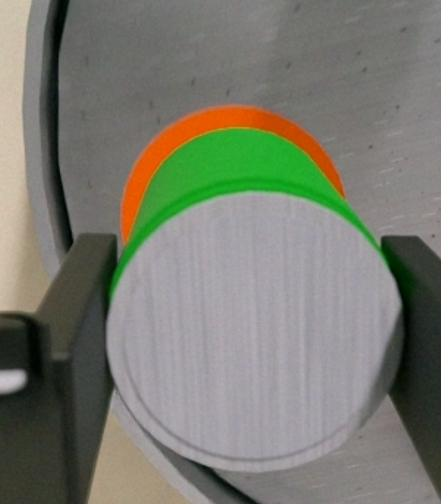

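>>> {"api": "move", "payload": {
  "target": [0.2310, 0.3082, -0.0003, 0, 0, 0, -1, 0, -1, 0, 0, 0, 0, 0, 0, 1, -1, -1],
  "speed": 0.3,
  "cameras": []
}}

Scene clock: 83.83 s of 6600.00 s.
left_arm: end_effector_position=(+0.6045, -0.1842, +0.2604) position_measured=155 object_status=2 end_effector_quat_wxyz=(+0.000, +1.000, +0.000, +0.000) | right_arm: end_effector_position=(+0.1604, -0.1587, +0.3356) position_measured=3 object_status=3 end_effector_quat_wxyz=(+0.022, +0.623, -0.649, +0.435)
Joint positions: left_arm=[-0.867 0.505 1.25 0 1.386 0.691] | right_arm=[1.466 0.013 1.983 -0.647 1.79 -1.591]
Joint velocities: within noise
Joint torques (N m): left_arm=[2.24 -93.1 -40.74 4.41 0.02 -0.33] | right_arm=[-1.19 -37.35 -35.77 2.08 0.98 -0.62]
External joint torques (N m): left_arm=[-2.15 1.62 -0.54 -0.14 -0.06 0.33] | right_arm=[1.09 -0.35 -0.48 -0.38 0.6 0.6]
Flange force (N): left_arm=[1.1 4.4 -0.1] | right_arm=[0.8 1.9 -2.7]
Hand target: left_arm +0.6046, -0.1842, +0.2604; +0.000, +1.000, +0.000, +0.000 | right_arm +0.1604, -0.1587, +0.3356; +0.022, +0.623, -0.649, +0.435
Off the commanded pose: left_arm 0.000 m, 0 deg | right_arm 0.000 m, 0 deg.
Kept back: nothing.
move: done
No camera images: "cameras" was empty.

>>> {"api": "execute_actions", "payload": {
  "actions": [
    {"steps": 143}
  ],
  "cameras": []
}}

>>> {"api": "execute_actions", "payload": {
  "actions": [
    {"rows": [[0.0001,-0.0002,0,0,0,0,-1,0,-1,0,0,0,0,0,0,1,-1,-1],[0.0003,-0.0010,0,0,0,0,-1,0,-1,0,0,0,0,0,0,1,-1,-1],[0.0008,-0.0021,0,0,0,0,-1,0,-1,0,0,0,0,0,0,1,-1,-1],[0.0014,-0.0038,0,0,0,0,-1,0,-1,0,0,0,0,0,0,1,-1,-1],[0.0021,-0.0060,0,0,0,0,-1,0,-1,0,0,0,0,0,0,1,-1,-1],[0.0030,-0.0086,0,0,0,0,-1,0,-1,0,0,0,0,0,0,1,-1,-1],[0.0039,-0.0118,0,0,0,0,-1,0,-1,0,0,0,0,0,0,1,-1,-1],[0.0050,-0.0154,0,0,0,0,-1,0,-1,0,0,0,0,0,0,1,-1,-1],[0.0062,-0.0196,0,0,0,0,-1,0,-1,0,0,0,0,0,0,1,-1,-1],[0.0073,-0.0243,0,0,0,0,-1,0,-1,0,0,0,0,0,0,1,-1,-1],[0.0085,-0.0295,0,0,0,0,-1,0,-1,0,0,0,0,0,0,1,-1,-1],[0.0097,-0.0352,0,0,0,0,-1,0,-1,0,0,0,0,0,0,1,-1,-1],[0.0108,-0.0414,0,0,0,0,-1,0,-1,0,0,0,0,0,0,1,-1,-1],[0.0118,-0.0482,0,0,0,0,-1,0,-1,0,0,0,0,0,0,1,-1,-1],[0.0127,-0.0555,0,0,0,0,-1,0,-1,0,0,0,0,0,0,1,-1,-1]], "steps": 15}
  ],
  "cameras": []
}}

>>> {"api": "execute_actions", "payload": {
  "actions": [
    {"rows": [[0.0006,-0.0076,0.0005,0,0,0,-1,0,-1,0,0,0,0,0,0,1,-1,-1],[0.0010,-0.0152,0.0019,0,0,0,-1,0,-1,0,0,0,0,0,0,1,-1,-1],[0.0012,-0.0228,0.0042,0,0,0,-1,0,-1,0,0,0,0,0,0,1,-1,-1],[0.0011,-0.0304,0.0073,0,0,0,-1,0,-1,0,0,0,0,0,0,1,-1,-1],[0.0007,-0.0380,0.0114,0,0,0,-1,0,-1,0,0,0,0,0,0,1,-1,-1],[0.0001,-0.0456,0.0162,0,0,0,-1,0,-1,0,0,0,0,0,0,1,-1,-1],[-0.0008,-0.0531,0.0218,0,0,0,-1,0,-1,0,0,0,0,0,0,1,-1,-1],[-0.0019,-0.0607,0.0281,0,0,0,-1,0,-1,0,0,0,0,0,0,1,-1,-1],[-0.0033,-0.0681,0.0350,0,0,0,-1,0,-1,0,0,0,0,0,0,1,-1,-1],[-0.0049,-0.0756,0.0425,0,0,0,-1,0,-1,0,0,0,0,0,0,1,-1,-1],[-0.0067,-0.0830,0.0504,0,0,0,-1,0,-1,0,0,0,0,0,0,1,-1,-1],[-0.0088,-0.0903,0.0587,0,0,0,-1,0,-1,0,0,0,0,0,0,1,-1,-1],[-0.0112,-0.0975,0.0673,0,0,0,-1,0,-1,0,0,0,0,0,0,1,-1,-1],[-0.0137,-0.1047,0.0761,0,0,0,-1,0,-1,0,0,0,0,0,0,1,-1,-1],[-0.0166,-0.1117,0.0850,0,0,0,-1,0,-1,0,0,0,0,0,0,1,-1,-1]], "steps": 15}
  ],
  "cameras": []
}}

>>> {"api": "execute_actions", "payload": {
  "actions": [
    {"rows": [[-0.0030,-0.0070,0.0089,0,0,0,-1,0,-1,0,0,0,0,0,0,1,-1,-1],[-0.0063,-0.0138,0.0177,0,0,0,-1,0,-1,0,0,0,0,0,0,1,-1,-1],[-0.0098,-0.0206,0.0263,0,0,0,-1,0,-1,0,0,0,0,0,0,1,-1,-1],[-0.0135,-0.0272,0.0346,0,0,0,-1,0,-1,0,0,0,0,0,0,1,-1,-1],[-0.0175,-0.0337,0.0425,0,0,0,-1,0,-1,0,0,0,0,0,0,1,-1,-1],[-0.0216,-0.0401,0.0500,0,0,0,-1,0,-1,0,0,0,0,0,0,1,-1,-1],[-0.0260,-0.0463,0.0569,0,0,0,-1,0,-1,0,0,0,0,0,0,1,-1,-1],[-0.0306,-0.0524,0.0632,0,0,0,-1,0,-1,0,0,0,0,0,0,1,-1,-1],[-0.0353,-0.0584,0.0688,0,0,0,-1,0,-1,0,0,0,0,0,0,1,-1,-1],[-0.0403,-0.0641,0.0736,0,0,0,-1,0,-1,0,0,0,0,0,0,1,-1,-1],[-0.0454,-0.0697,0.0777,0,0,0,-1,0,-1,0,0,0,0,0,0,1,-1,-1],[-0.0507,-0.0752,0.0808,0,0,0,-1,0,-1,0,0,0,0,0,0,1,-1,-1],[-0.0562,-0.0804,0.0831,0,0,0,-1,0,-1,0,0,0,0,0,0,1,-1,-1],[-0.0619,-0.0855,0.0845,0,0,0,-1,0,-1,0,0,0,0,0,0,1,-1,-1],[-0.0678,-0.0904,0.0850,0,0,0,-1,0,-1,0,0,0,0,0,0,1,-1,-1]], "steps": 15}
  ],
  "cameras": []
}}

>>> {"api": "execute_actions", "payload": {
  "actions": [
    {"rows": [[-0.0060,-0.0047,0.0015,0,0,0,-1,0,-1,0,0,0,0,0,0,1,-1,-1],[-0.0122,-0.0092,0.0041,0,0,0,-1,0,-1,0,0,0,0,0,0,1,-1,-1],[-0.0185,-0.0135,0.0072,0,0,0,-1,0,-1,0,0,0,0,0,0,1,-1,-1],[-0.0249,-0.0175,0.0103,0,0,0,-1,0,-1,0,0,0,0,0,0,1,-1,-1],[-0.0315,-0.0214,0.0131,0,0,0,-1,0,-1,0,0,0,0,0,0,1,-1,-1],[-0.0381,-0.0250,0.0156,0,0,0,-1,0,-1,0,0,0,0,0,0,1,-1,-1],[-0.0449,-0.0284,0.0175,0,0,0,-1,0,-1,0,0,0,0,0,0,1,-1,-1],[-0.0518,-0.0316,0.0190,0,0,0,-1,0,-1,0,0,0,0,0,0,1,-1,-1],[-0.0589,-0.0345,0.0202,0,0,0,-1,0,-1,0,0,0,0,0,0,1,-1,-1],[-0.0660,-0.0372,0.0211,0,0,0,-1,0,-1,0,0,0,0,0,0,1,-1,-1],[-0.0731,-0.0397,0.0217,0,0,0,-1,0,-1,0,0,0,0,0,0,1,-1,-1],[-0.0804,-0.0420,0.0221,0,0,0,-1,0,-1,0,0,0,0,0,0,1,-1,-1],[-0.0878,-0.0440,0.0224,0,0,0,-1,0,-1,0,0,0,0,0,0,1,-1,-1],[-0.0952,-0.0457,0.0225,0,0,0,-1,0,-1,0,0,0,0,0,0,1,-1,-1],[-0.1026,-0.0472,0.0226,0,0,0,-1,0,-1,0,0,0,0,0,0,1,-1,-1]], "steps": 15}
  ],
  "cameras": ["all"]
}}

>>> {"api": "execute_actions", "payload": {
  "actions": [
    {"rows": [[-0.0075,-0.0013,0,0,0,0,-1,0,-1,0,0,0,0,0,0,1,-1,-1],[-0.0150,-0.0023,0,0,0,0,-1,0,-1,0,0,0,0,0,0,1,-1,-1],[-0.0226,-0.0030,0,0,0,0,0.4,0,0,0,0,0,0,0,0,1,-1,-1],[-0.0302,-0.0036,0,0,0,0,0.4,0,0,0,0,0,0,0,0,1,-1,-1],[-0.0378,-0.0038,0,0,0,0,0.4,0,0,0,0,0,0,0,0,1,-1,-1],[-0.0454,-0.0038,0,0,0,0,0.4,0,0,0,0,0,0,0,0,1,-1,-1],[-0.0530,-0.0036,0,0,0,0,0.4,0,0,0,0,0,0,0,0,1,-1,-1],[-0.0606,-0.0031,0,0,0,0,0.4,0,0,0,0,0,0,0,0,1,-1,-1],[-0.0682,-0.0023,0,0,0,0,0.4,0,0,0,0,0,0,0,0,1,-1,-1],[-0.0757,-0.0014,0,0,0,0,0.4,0,0,0,0,0,0,0,0,1,-1,-1],[-0.0832,-0.0001,0,0,0,0,0.4,0,0,0,0,0,0,0,0,1,-1,-1],[-0.0907,0.0014,0,0,0,0,0.4,0,0,0,0,0,0,0,0,1,-1,-1],[-0.0981,0.0031,0,0,0,0,0.4,0,0,0,0,0,0,0,0,1,-1,-1],[-0.1054,0.0051,0,0,0,0,0.4,0,0,0,0,0,0,0,0,1,-1,-1],[-0.1127,0.0073,0,0,0,0,0.4,0,0,0,0,0,0,0,0,1,-1,-1]], "steps": 15}
  ],
  "cameras": ["all"]
}}

>>> {"api": "execute_actions", "payload": {
  "actions": [
    {"rows": [[-0.0070,0.0024,-0.0022,0,0,0,0.4,0,0,0,0,0,0,0,0,1,-1,-1],[-0.0134,0.0047,-0.0083,0,0,0,0.4,0,0,0,0,0,0,0,0,1,-1,-1],[-0.0192,0.0072,-0.0183,0,0,0,0.4,0,0,0,0,0,0,0,0,1,-1,-1],[-0.0246,0.0096,-0.0318,0,0,0,0.4,0,0,0,0,0,0,0,0,1,-1,-1],[-0.0294,0.0118,-0.0481,0,0,0,0.4,0,0,0,0,0,0,0,0,1,-1,-1],[-0.0337,0.0139,-0.0664,0,0,0,0.4,0,0,0,0,0,0,0,0,1,-1,-1],[-0.0375,0.0160,-0.0861,0,0,0,0.4,0,0,0,0,0,0,0,0,1,-1,-1],[-0.0409,0.0178,-0.1063,0,0,0,0.4,0,0,0,0,0,0,0,0,1,-1,-1],[-0.0438,0.0194,-0.1260,0,0,0,0.4,0,0,0,0,0,0,0,0,1,-1,-1],[-0.0462,0.0208,-0.1443,0,0,0,0.4,0,0,0,0,0,0,0,0,1,-1,-1],[-0.0481,0.0220,-0.1606,0,0,0,0.4,0,0,0,0,0,0,0,0,1,-1,-1],[-0.0496,0.0229,-0.1741,0,0,0,0.4,0,0,0,0,0,0,0,0,1,-1,-1],[-0.0507,0.0236,-0.1842,0,0,0,0.4,0,0,0,0,0,0,0,0,1,-1,-1],[-0.0514,0.0240,-0.1903,0,0,0,0.4,0,0,0,0,0,0,0,0,1,-1,-1],[-0.0516,0.0241,-0.1925,0,0,0,0.4,0,0,0,0,0,0,0,0,1,-1,-1]], "steps": 15}
  ],
  "cameras": ["all"]
}}

Scene clock: 88.60 s of 6600.00 s.
left_arm: end_effector_position=(+0.6046, -0.1842, +0.2604) position_measured=155 object_status=2 end_effector_quat_wxyz=(+0.000, +1.000, +0.000, +0.000) | right_arm: end_effector_position=(+0.1604, -0.1587, +0.3356) position_measured=3 object_status=3 end_effector_quat_wxyz=(+0.022, +0.623, -0.649, +0.435)
Joint positions: left_arm=[-0.867 0.505 1.25 0 1.386 0.691] | right_arm=[1.466 0.013 1.983 -0.647 1.79 -1.591]
Joint velocities: within noise
Joint torques (N m): left_arm=[2.27 -92.35 -40.34 4.48 0.08 -0.27] | right_arm=[-1.56 -37.4 -35.85 2.03 0.99 -0.59]
External joint torques (N m): left_arm=[-2.34 0.91 -0.93 -0.22 -0.12 0.27] | right_arm=[1.67 -0.47 -0.55 -0.3 0.58 0.57]
Flange force (N): left_arm=[0.7 4.4 -0.8] | right_arm=[1.1 2.7 -3.4]
Hand target: left_arm +0.6046, -0.1842, +0.2604; +0.000, +1.000, +0.000, +0.000 | right_arm +0.1604, -0.1587, +0.3356; +0.022, +0.623, -0.649, +0.435
Off the commanded pose: left_arm 0.000 m, 0 deg | right_arm 0.000 m, 0 deg.
Steps of this call (1-143: nothing new was sent). Readings (end_effector_position of left_arm | right_arm; what the end effector reports):
1: (+0.6045, -0.1842, +0.2604) | (+0.1604, -0.1587, +0.3356) | left_arm position_measured=155 object_status=2 | right_arm position_measured=3 object_status=3
2: (+0.6046, -0.1842, +0.2604) | (+0.1604, -0.1587, +0.3356) | left_arm position_measured=155 object_status=2 | right_arm position_measured=3 object_status=3
4: (+0.6046, -0.1842, +0.2604) | (+0.1604, -0.1587, +0.3356) | left_arm position_measured=155 object_status=2 | right_arm position_measured=3 object_status=3
8: (+0.6046, -0.1842, +0.2604) | (+0.1604, -0.1587, +0.3356) | left_arm position_measured=155 object_status=2 | right_arm position_measured=3 object_status=3
143: the state above
No camera images: "cameras" was empty.

Scene clock: 88.93 s of 6600.00 s.
left_arm: end_effector_position=(+0.6077, -0.1746, +0.2603) position_measured=155 object_status=2 end_effector_quat_wxyz=(+0.000, +1.000, +0.000, +0.000) end_effector_velocity=(+0.019, +0.069, +0.000) end_effector_angular_velocity=(+0.001, +0.000, -0.001) | right_arm: end_effector_position=(+0.1604, -0.1587, +0.3356) position_measured=3 object_status=3 end_effector_quat_wxyz=(+0.022, +0.623, -0.649, +0.435)
Joint positions: left_arm=[-0.857 0.497 1.263 0 1.382 0.701] | right_arm=[1.466 0.013 1.983 -0.647 1.79 -1.591]
Joint velocities: left_arm=[0.07 -0.063 0.097 0 -0.034 0.071] | right_arm=[within noise]
Joint torques (N m): left_arm=[4.02 -93.74 -39.62 4.52 0.31 -0.51] | right_arm=[-1.62 -37.34 -35.73 2.04 0.91 -0.6]
External joint torques (N m): left_arm=[-2.1 1.28 -1.59 -0.2 -0.31 0.51] | right_arm=[1.59 -0.56 -0.56 -0.33 0.66 0.57]
Flange force (N): left_arm=[2.6 5.6 -1.2] | right_arm=[1.3 2.6 -3.4]
Hand target: left_arm +0.6122, -0.1509, +0.2604; +0.000, +1.000, +0.000, +0.000 | right_arm +0.1604, -0.1587, +0.3356; +0.022, +0.623, -0.649, +0.435
Steps of this call (1-10: this action's first 10). Readings (end_effector_position of left_arm | right_arm; what the end effector reports):
1: (+0.6046, -0.1842, +0.2604) | (+0.1604, -0.1587, +0.3356) | left_arm position_measured=155 object_status=2 | right_arm position_measured=3 object_status=3
2: (+0.6046, -0.1842, +0.2604) | (+0.1604, -0.1587, +0.3356) | left_arm position_measured=155 object_status=2 | right_arm position_measured=3 object_status=3
4: (+0.6048, -0.1834, +0.2602) | (+0.1604, -0.1587, +0.3356) | left_arm position_measured=155 object_status=2 | right_arm position_measured=3 object_status=3
8: (+0.6064, -0.1789, +0.2603) | (+0.1604, -0.1587, +0.3356) | left_arm position_measured=155 object_status=2 | right_arm position_measured=3 object_status=3
10: the state above
No camera images: "cameras" was empty.

Scene clock: 89.43 s of 6600.00 s.
left_arm: end_effector_position=(+0.6111, -0.1160, +0.2444) position_measured=155 object_status=2 end_effector_quat_wxyz=(+0.000, +1.000, +0.000, +0.000) end_effector_velocity=(-0.021, +0.134, -0.112) end_effector_angular_velocity=(+0.005, +0.005, +0.002) | right_arm: end_effector_position=(+0.1604, -0.1587, +0.3356) position_measured=3 object_status=3 end_effector_quat_wxyz=(+0.022, +0.623, -0.649, +0.435)
Joint positions: left_arm=[-0.806 0.438 1.381 0 1.323 0.751] | right_arm=[1.466 0.013 1.983 -0.647 1.79 -1.591]
Joint velocities: left_arm=[0.095 -0.125 0.393 0 -0.261 0.093] | right_arm=[within noise]
Joint torques (N m): left_arm=[2.15 -85.51 -37.61 4.28 -0.04 -0.37] | right_arm=[-1.31 -37.31 -36.03 2.03 0.96 -0.61]
External joint torques (N m): left_arm=[-3.24 2.74 -1.9 -0.23 0.02 0.37] | right_arm=[1.33 -0.57 -0.36 -0.31 0.62 0.58]
Flange force (N): left_arm=[3.7 8.7 -1.3] | right_arm=[1.4 2.4 -2.8]
Hand target: left_arm +0.6023, -0.0839, +0.2093; +0.000, +1.000, +0.000, +0.000 | right_arm +0.1604, -0.1587, +0.3356; +0.022, +0.623, -0.649, +0.435
Off your previous action's commanded pose at its last step (step 5 of this call): left_arm 0.008 m, 0 deg | right_arm 0.000 m, 0 deg.
Steps of this call (1-5: your previous action's last 5; 6-15: this action's first 10). Readings (end_effector_position of left_arm | right_arm; what the end effector reports):
6: (+0.6116, -0.1553, +0.2603) | (+0.1604, -0.1587, +0.3356) | left_arm position_measured=155 object_status=2 | right_arm position_measured=3 object_status=3
7: (+0.6120, -0.1516, +0.2602) | (+0.1604, -0.1587, +0.3356) | left_arm position_measured=155 object_status=2 | right_arm position_measured=3 object_status=3
9: (+0.6127, -0.1424, +0.2591) | (+0.1604, -0.1587, +0.3356) | left_arm position_measured=155 object_status=2 | right_arm position_measured=3 object_status=3
13: (+0.6122, -0.1253, +0.2514) | (+0.1604, -0.1587, +0.3356) | left_arm position_measured=155 object_status=2 | right_arm position_measured=3 object_status=3
15: the state above
No camera images: "cameras" was empty.

Scene clock: 89.93 s of 6600.00 s.
left_arm: end_effector_position=(+0.5848, -0.0539, +0.1730) position_measured=155 object_status=2 end_effector_quat_wxyz=(+0.000, +1.000, +0.000, +0.000) end_effector_velocity=(-0.082, +0.110, -0.114) end_effector_angular_velocity=(-0.003, -0.004, -0.003) | right_arm: end_effector_position=(+0.1604, -0.1587, +0.3356) position_measured=3 object_status=3 end_effector_quat_wxyz=(+0.022, +0.623, -0.649, +0.435)
Joint positions: left_arm=[-0.775 0.381 1.6 0 1.162 0.782] | right_arm=[1.466 0.013 1.983 -0.647 1.79 -1.591]
Joint velocities: left_arm=[0.025 -0.129 0.409 0.001 -0.284 0.028] | right_arm=[within noise]
Joint torques (N m): left_arm=[4.12 -81.38 -40.04 4.34 -0.22 -0.64] | right_arm=[-1.79 -37.61 -35.83 2.02 1.01 -0.59]
External joint torques (N m): left_arm=[-5.01 1.53 0.03 -0.24 0.19 0.64] | right_arm=[1.79 -0.42 -0.62 -0.3 0.57 0.56]
Flange force (N): left_arm=[-2.5 5.7 0.7] | right_arm=[1.0 2.8 -3.7]
Hand target: left_arm +0.5616, -0.0297, +0.1582; +0.000, +1.000, +0.000, +0.000 | right_arm +0.1604, -0.1587, +0.3356; +0.022, +0.623, -0.649, +0.435
Off your previous action's commanded pose at its last step (step 5 of this call): left_arm 0.016 m, 0 deg | right_arm 0.000 m, 0 deg.
Steps of this call (1-5: your previous action's last 5; 6-15: this action's first 10). Readings (end_effector_position of left_arm | right_arm; what the end effector reports):
6: (+0.6044, -0.0899, +0.2168) | (+0.1604, -0.1587, +0.3356) | left_arm position_measured=155 object_status=2 | right_arm position_measured=3 object_status=3
7: (+0.6029, -0.0861, +0.2121) | (+0.1604, -0.1587, +0.3356) | left_arm position_measured=155 object_status=2 | right_arm position_measured=3 object_status=3
9: (+0.5991, -0.0774, +0.2010) | (+0.1604, -0.1587, +0.3356) | left_arm position_measured=155 object_status=2 | right_arm position_measured=3 object_status=3
13: (+0.5904, -0.0618, +0.1817) | (+0.1604, -0.1587, +0.3356) | left_arm position_measured=155 object_status=2 | right_arm position_measured=3 object_status=3
15: the state above
No camera images: "cameras" was empty.

Scene clock: 90.43 s of 6600.00 s.
left_arm: end_effector_position=(+0.5315, -0.0111, +0.1470) position_measured=155 object_status=2 end_effector_quat_wxyz=(+0.000, +1.000, +0.000, +0.000) end_effector_velocity=(-0.127, +0.057, -0.027) end_effector_angular_velocity=(-0.001, +0.001, +0.002) | right_arm: end_effector_position=(+0.1604, -0.1587, +0.3356) position_measured=3 object_status=3 end_effector_quat_wxyz=(+0.022, +0.623, -0.649, +0.435)
Joint positions: left_arm=[-0.787 0.299 1.767 0 1.076 0.771] | right_arm=[1.466 0.013 1.983 -0.647 1.79 -1.591]
Joint velocities: left_arm=[-0.075 -0.171 0.288 -0.002 -0.117 -0.076] | right_arm=[within noise]
Joint torques (N m): left_arm=[2.17 -72.5 -36.12 4.25 -0.01 0.12] | right_arm=[-1.33 -37.34 -35.97 2.12 0.99 -0.63]
External joint torques (N m): left_arm=[-3.3 3.18 -1.85 -0.38 -0.04 -0.12] | right_arm=[1.21 -0.08 -0.28 -0.42 0.58 0.6]
Flange force (N): left_arm=[2.4 9.2 0.8] | right_arm=[0.5 2.2 -2.6]
Hand target: left_arm +0.5001, -0.0014, +0.1446; +0.000, +1.000, +0.000, +0.000 | right_arm +0.1604, -0.1587, +0.3356; +0.022, +0.623, -0.649, +0.435
Off your previous action's commanded pose at its last step (step 5 of this call): left_arm 0.010 m, 0 deg | right_arm 0.000 m, 0 deg.
Steps of this call (1-5: your previous action's last 5; 6-15: this action's first 10). Readings (end_effector_position of left_arm | right_arm; what the end effector reports):
6: (+0.5662, -0.0333, +0.1589) | (+0.1604, -0.1587, +0.3356) | left_arm position_measured=155 object_status=2 | right_arm position_measured=3 object_status=3
7: (+0.5630, -0.0305, +0.1583) | (+0.1604, -0.1587, +0.3356) | left_arm position_measured=155 object_status=2 | right_arm position_measured=3 object_status=3
9: (+0.5554, -0.0247, +0.1559) | (+0.1604, -0.1587, +0.3356) | left_arm position_measured=155 object_status=2 | right_arm position_measured=3 object_status=3
13: (+0.5401, -0.0153, +0.1493) | (+0.1604, -0.1587, +0.3356) | left_arm position_measured=155 object_status=2 | right_arm position_measured=3 object_status=3
15: the state above

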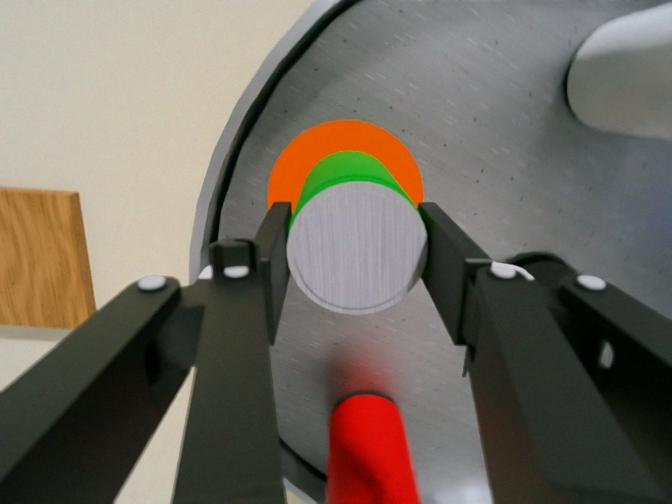

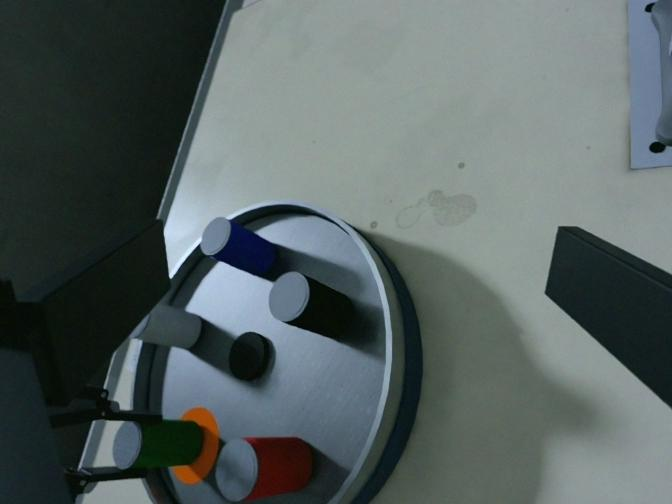

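Scene clock: 90.93 s of 6600.00 s.
left_arm: end_effector_position=(+0.4644, +0.0006, +0.1444) position_measured=120 object_status=0 end_effector_quat_wxyz=(+0.000, +1.000, +0.000, +0.000) end_effector_velocity=(-0.134, -0.011, +0.002) end_effector_angular_velocity=(-0.003, -0.002, +0.001) | right_arm: end_effector_position=(+0.1604, -0.1587, +0.3356) position_measured=3 object_status=3 end_effector_quat_wxyz=(+0.022, +0.623, -0.649, +0.435)
Joint positions: left_arm=[-0.851 0.22 1.877 0 1.044 0.707] | right_arm=[1.466 0.013 1.983 -0.647 1.79 -1.591]
Joint velocities: left_arm=[-0.177 -0.127 0.159 0 -0.036 -0.177] | right_arm=[within noise]
Joint torques (N m): left_arm=[1.94 -58.32 -33.98 3.91 -0.15 -0.4] | right_arm=[-1.64 -37.16 -35.77 2.06 0.94 -0.54]
External joint torques (N m): left_arm=[-2.48 0.5 -2.56 -0.14 0.08 0.4] | right_arm=[1.57 -0.64 -0.55 -0.36 0.64 0.52]
Flange force (N): left_arm=[1.3 6.2 -2.2] | right_arm=[1.5 2.4 -3.3]
Hand target: left_arm +0.4325, -0.0058, +0.1446; +0.000, +1.000, +0.000, +0.000 | right_arm +0.1604, -0.1587, +0.3356; +0.022, +0.623, -0.649, +0.435
Off your previous action's commanded pose at its last step (step 5 of this call): left_arm 0.010 m, 0 deg | right_arm 0.000 m, 0 deg.
Steps of this call (1-5: your previous action's last 5; 6-15: this action's first 10). Readings (end_effector_position of left_arm | right_arm; what the end effector reports):
6: (+0.5054, -0.0025, +0.1449) | (+0.1604, -0.1587, +0.3356) | left_arm position_measured=155 object_status=2 | right_arm position_measured=3 object_status=3
7: (+0.5013, -0.0017, +0.1448) | (+0.1604, -0.1587, +0.3356) | left_arm position_measured=155 object_status=2 | right_arm position_measured=3 object_status=3
9: (+0.4918, -0.0002, +0.1447) | (+0.1604, -0.1587, +0.3356) | left_arm position_measured=155 object_status=0 | right_arm position_measured=3 object_status=3
13: (+0.4739, +0.0010, +0.1443) | (+0.1604, -0.1587, +0.3356) | left_arm position_measured=135 object_status=0 | right_arm position_measured=3 object_status=3
15: the state above

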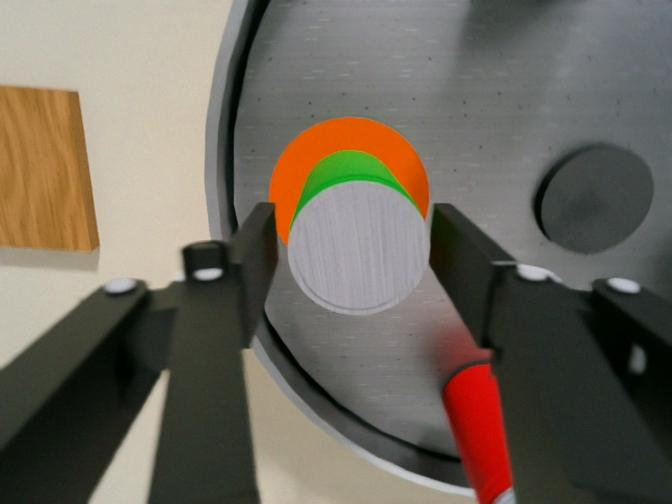

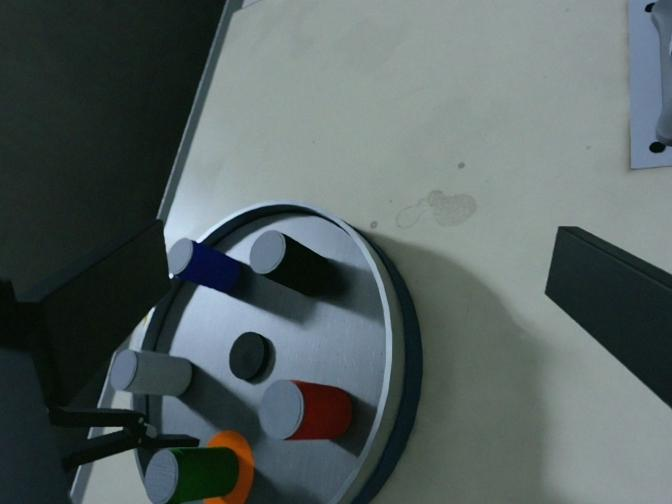

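Scene clock: 91.43 s of 6600.00 s.
left_arm: end_effector_position=(+0.4091, -0.0155, +0.2025) position_measured=78 object_status=3 end_effector_quat_wxyz=(+0.001, +1.000, +0.000, +0.001) end_effector_velocity=(-0.059, -0.031, +0.341) end_effector_angular_velocity=(-0.012, -0.008, +0.001) | right_arm: end_effector_position=(+0.1604, -0.1587, +0.3356) position_measured=3 object_status=3 end_effector_quat_wxyz=(+0.022, +0.623, -0.649, +0.435)
Joint positions: left_arm=[-0.939 0.137 1.861 0 1.141 0.618] | right_arm=[1.466 0.013 1.983 -0.647 1.79 -1.591]
Joint velocities: left_arm=[-0.111 -0.265 -0.362 0 0.613 -0.112] | right_arm=[within noise]
Joint torques (N m): left_arm=[2.78 -56.34 -37.81 4.22 0.05 -0.12] | right_arm=[-1.14 -36.82 -36.03 2.04 0.97 -0.64]
External joint torques (N m): left_arm=[-1.82 2.65 -1.68 -0.1 -0.1 0.12] | right_arm=[1.26 -1.13 -0.5 -0.31 0.6 0.62]
Flange force (N): left_arm=[2.1 7.1 0.1] | right_arm=[2.2 2.2 -2.6]
Hand target: left_arm +0.4015, -0.0201, +0.2601; +0.000, +1.000, +0.000, +0.000 | right_arm +0.1604, -0.1587, +0.3356; +0.022, +0.623, -0.649, +0.435
Off your previous action's commanded pose at its last step (step 5 of this call): left_arm 0.010 m, 0 deg | right_arm 0.000 m, 0 deg.
Steps of this call (1-5: your previous action's last 5; 6-15: this action's first 10). Readings (end_effector_position of left_arm | right_arm; what the end effector reports):
6: (+0.4378, -0.0041, +0.1445) | (+0.1604, -0.1587, +0.3356) | left_arm position_measured=79 object_status=0 | right_arm position_measured=3 object_status=3
7: (+0.4340, -0.0053, +0.1448) | (+0.1604, -0.1587, +0.3356) | left_arm position_measured=78 object_status=0 | right_arm position_measured=3 object_status=3
9: (+0.4253, -0.0081, +0.1493) | (+0.1604, -0.1587, +0.3356) | left_arm position_measured=78 object_status=0 | right_arm position_measured=3 object_status=3
13: (+0.4137, -0.0133, +0.1797) | (+0.1604, -0.1587, +0.3356) | left_arm position_measured=78 object_status=3 | right_arm position_measured=3 object_status=3
15: the state above

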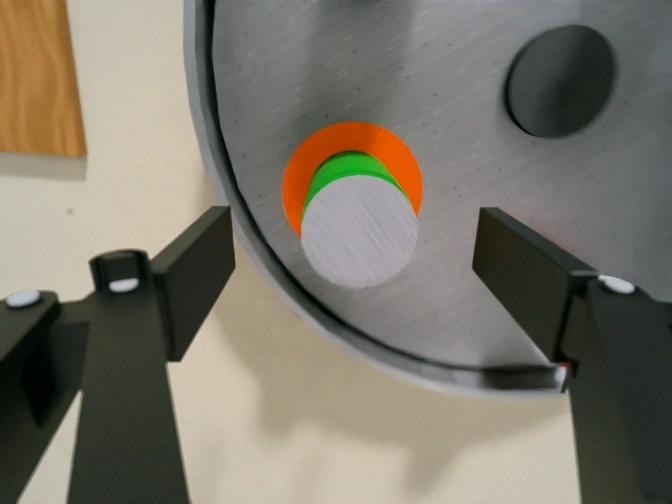

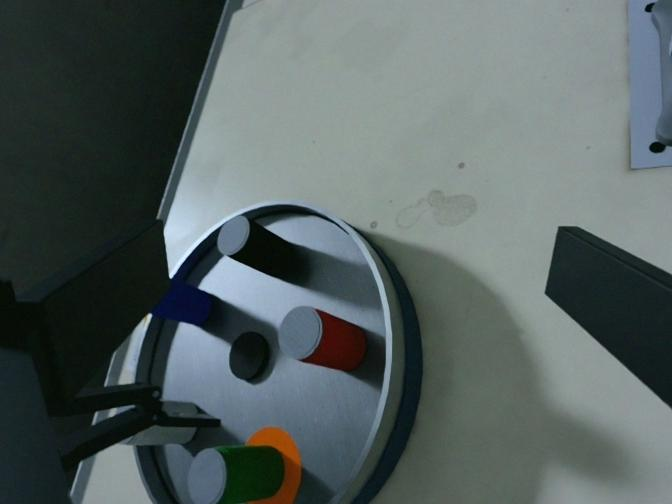

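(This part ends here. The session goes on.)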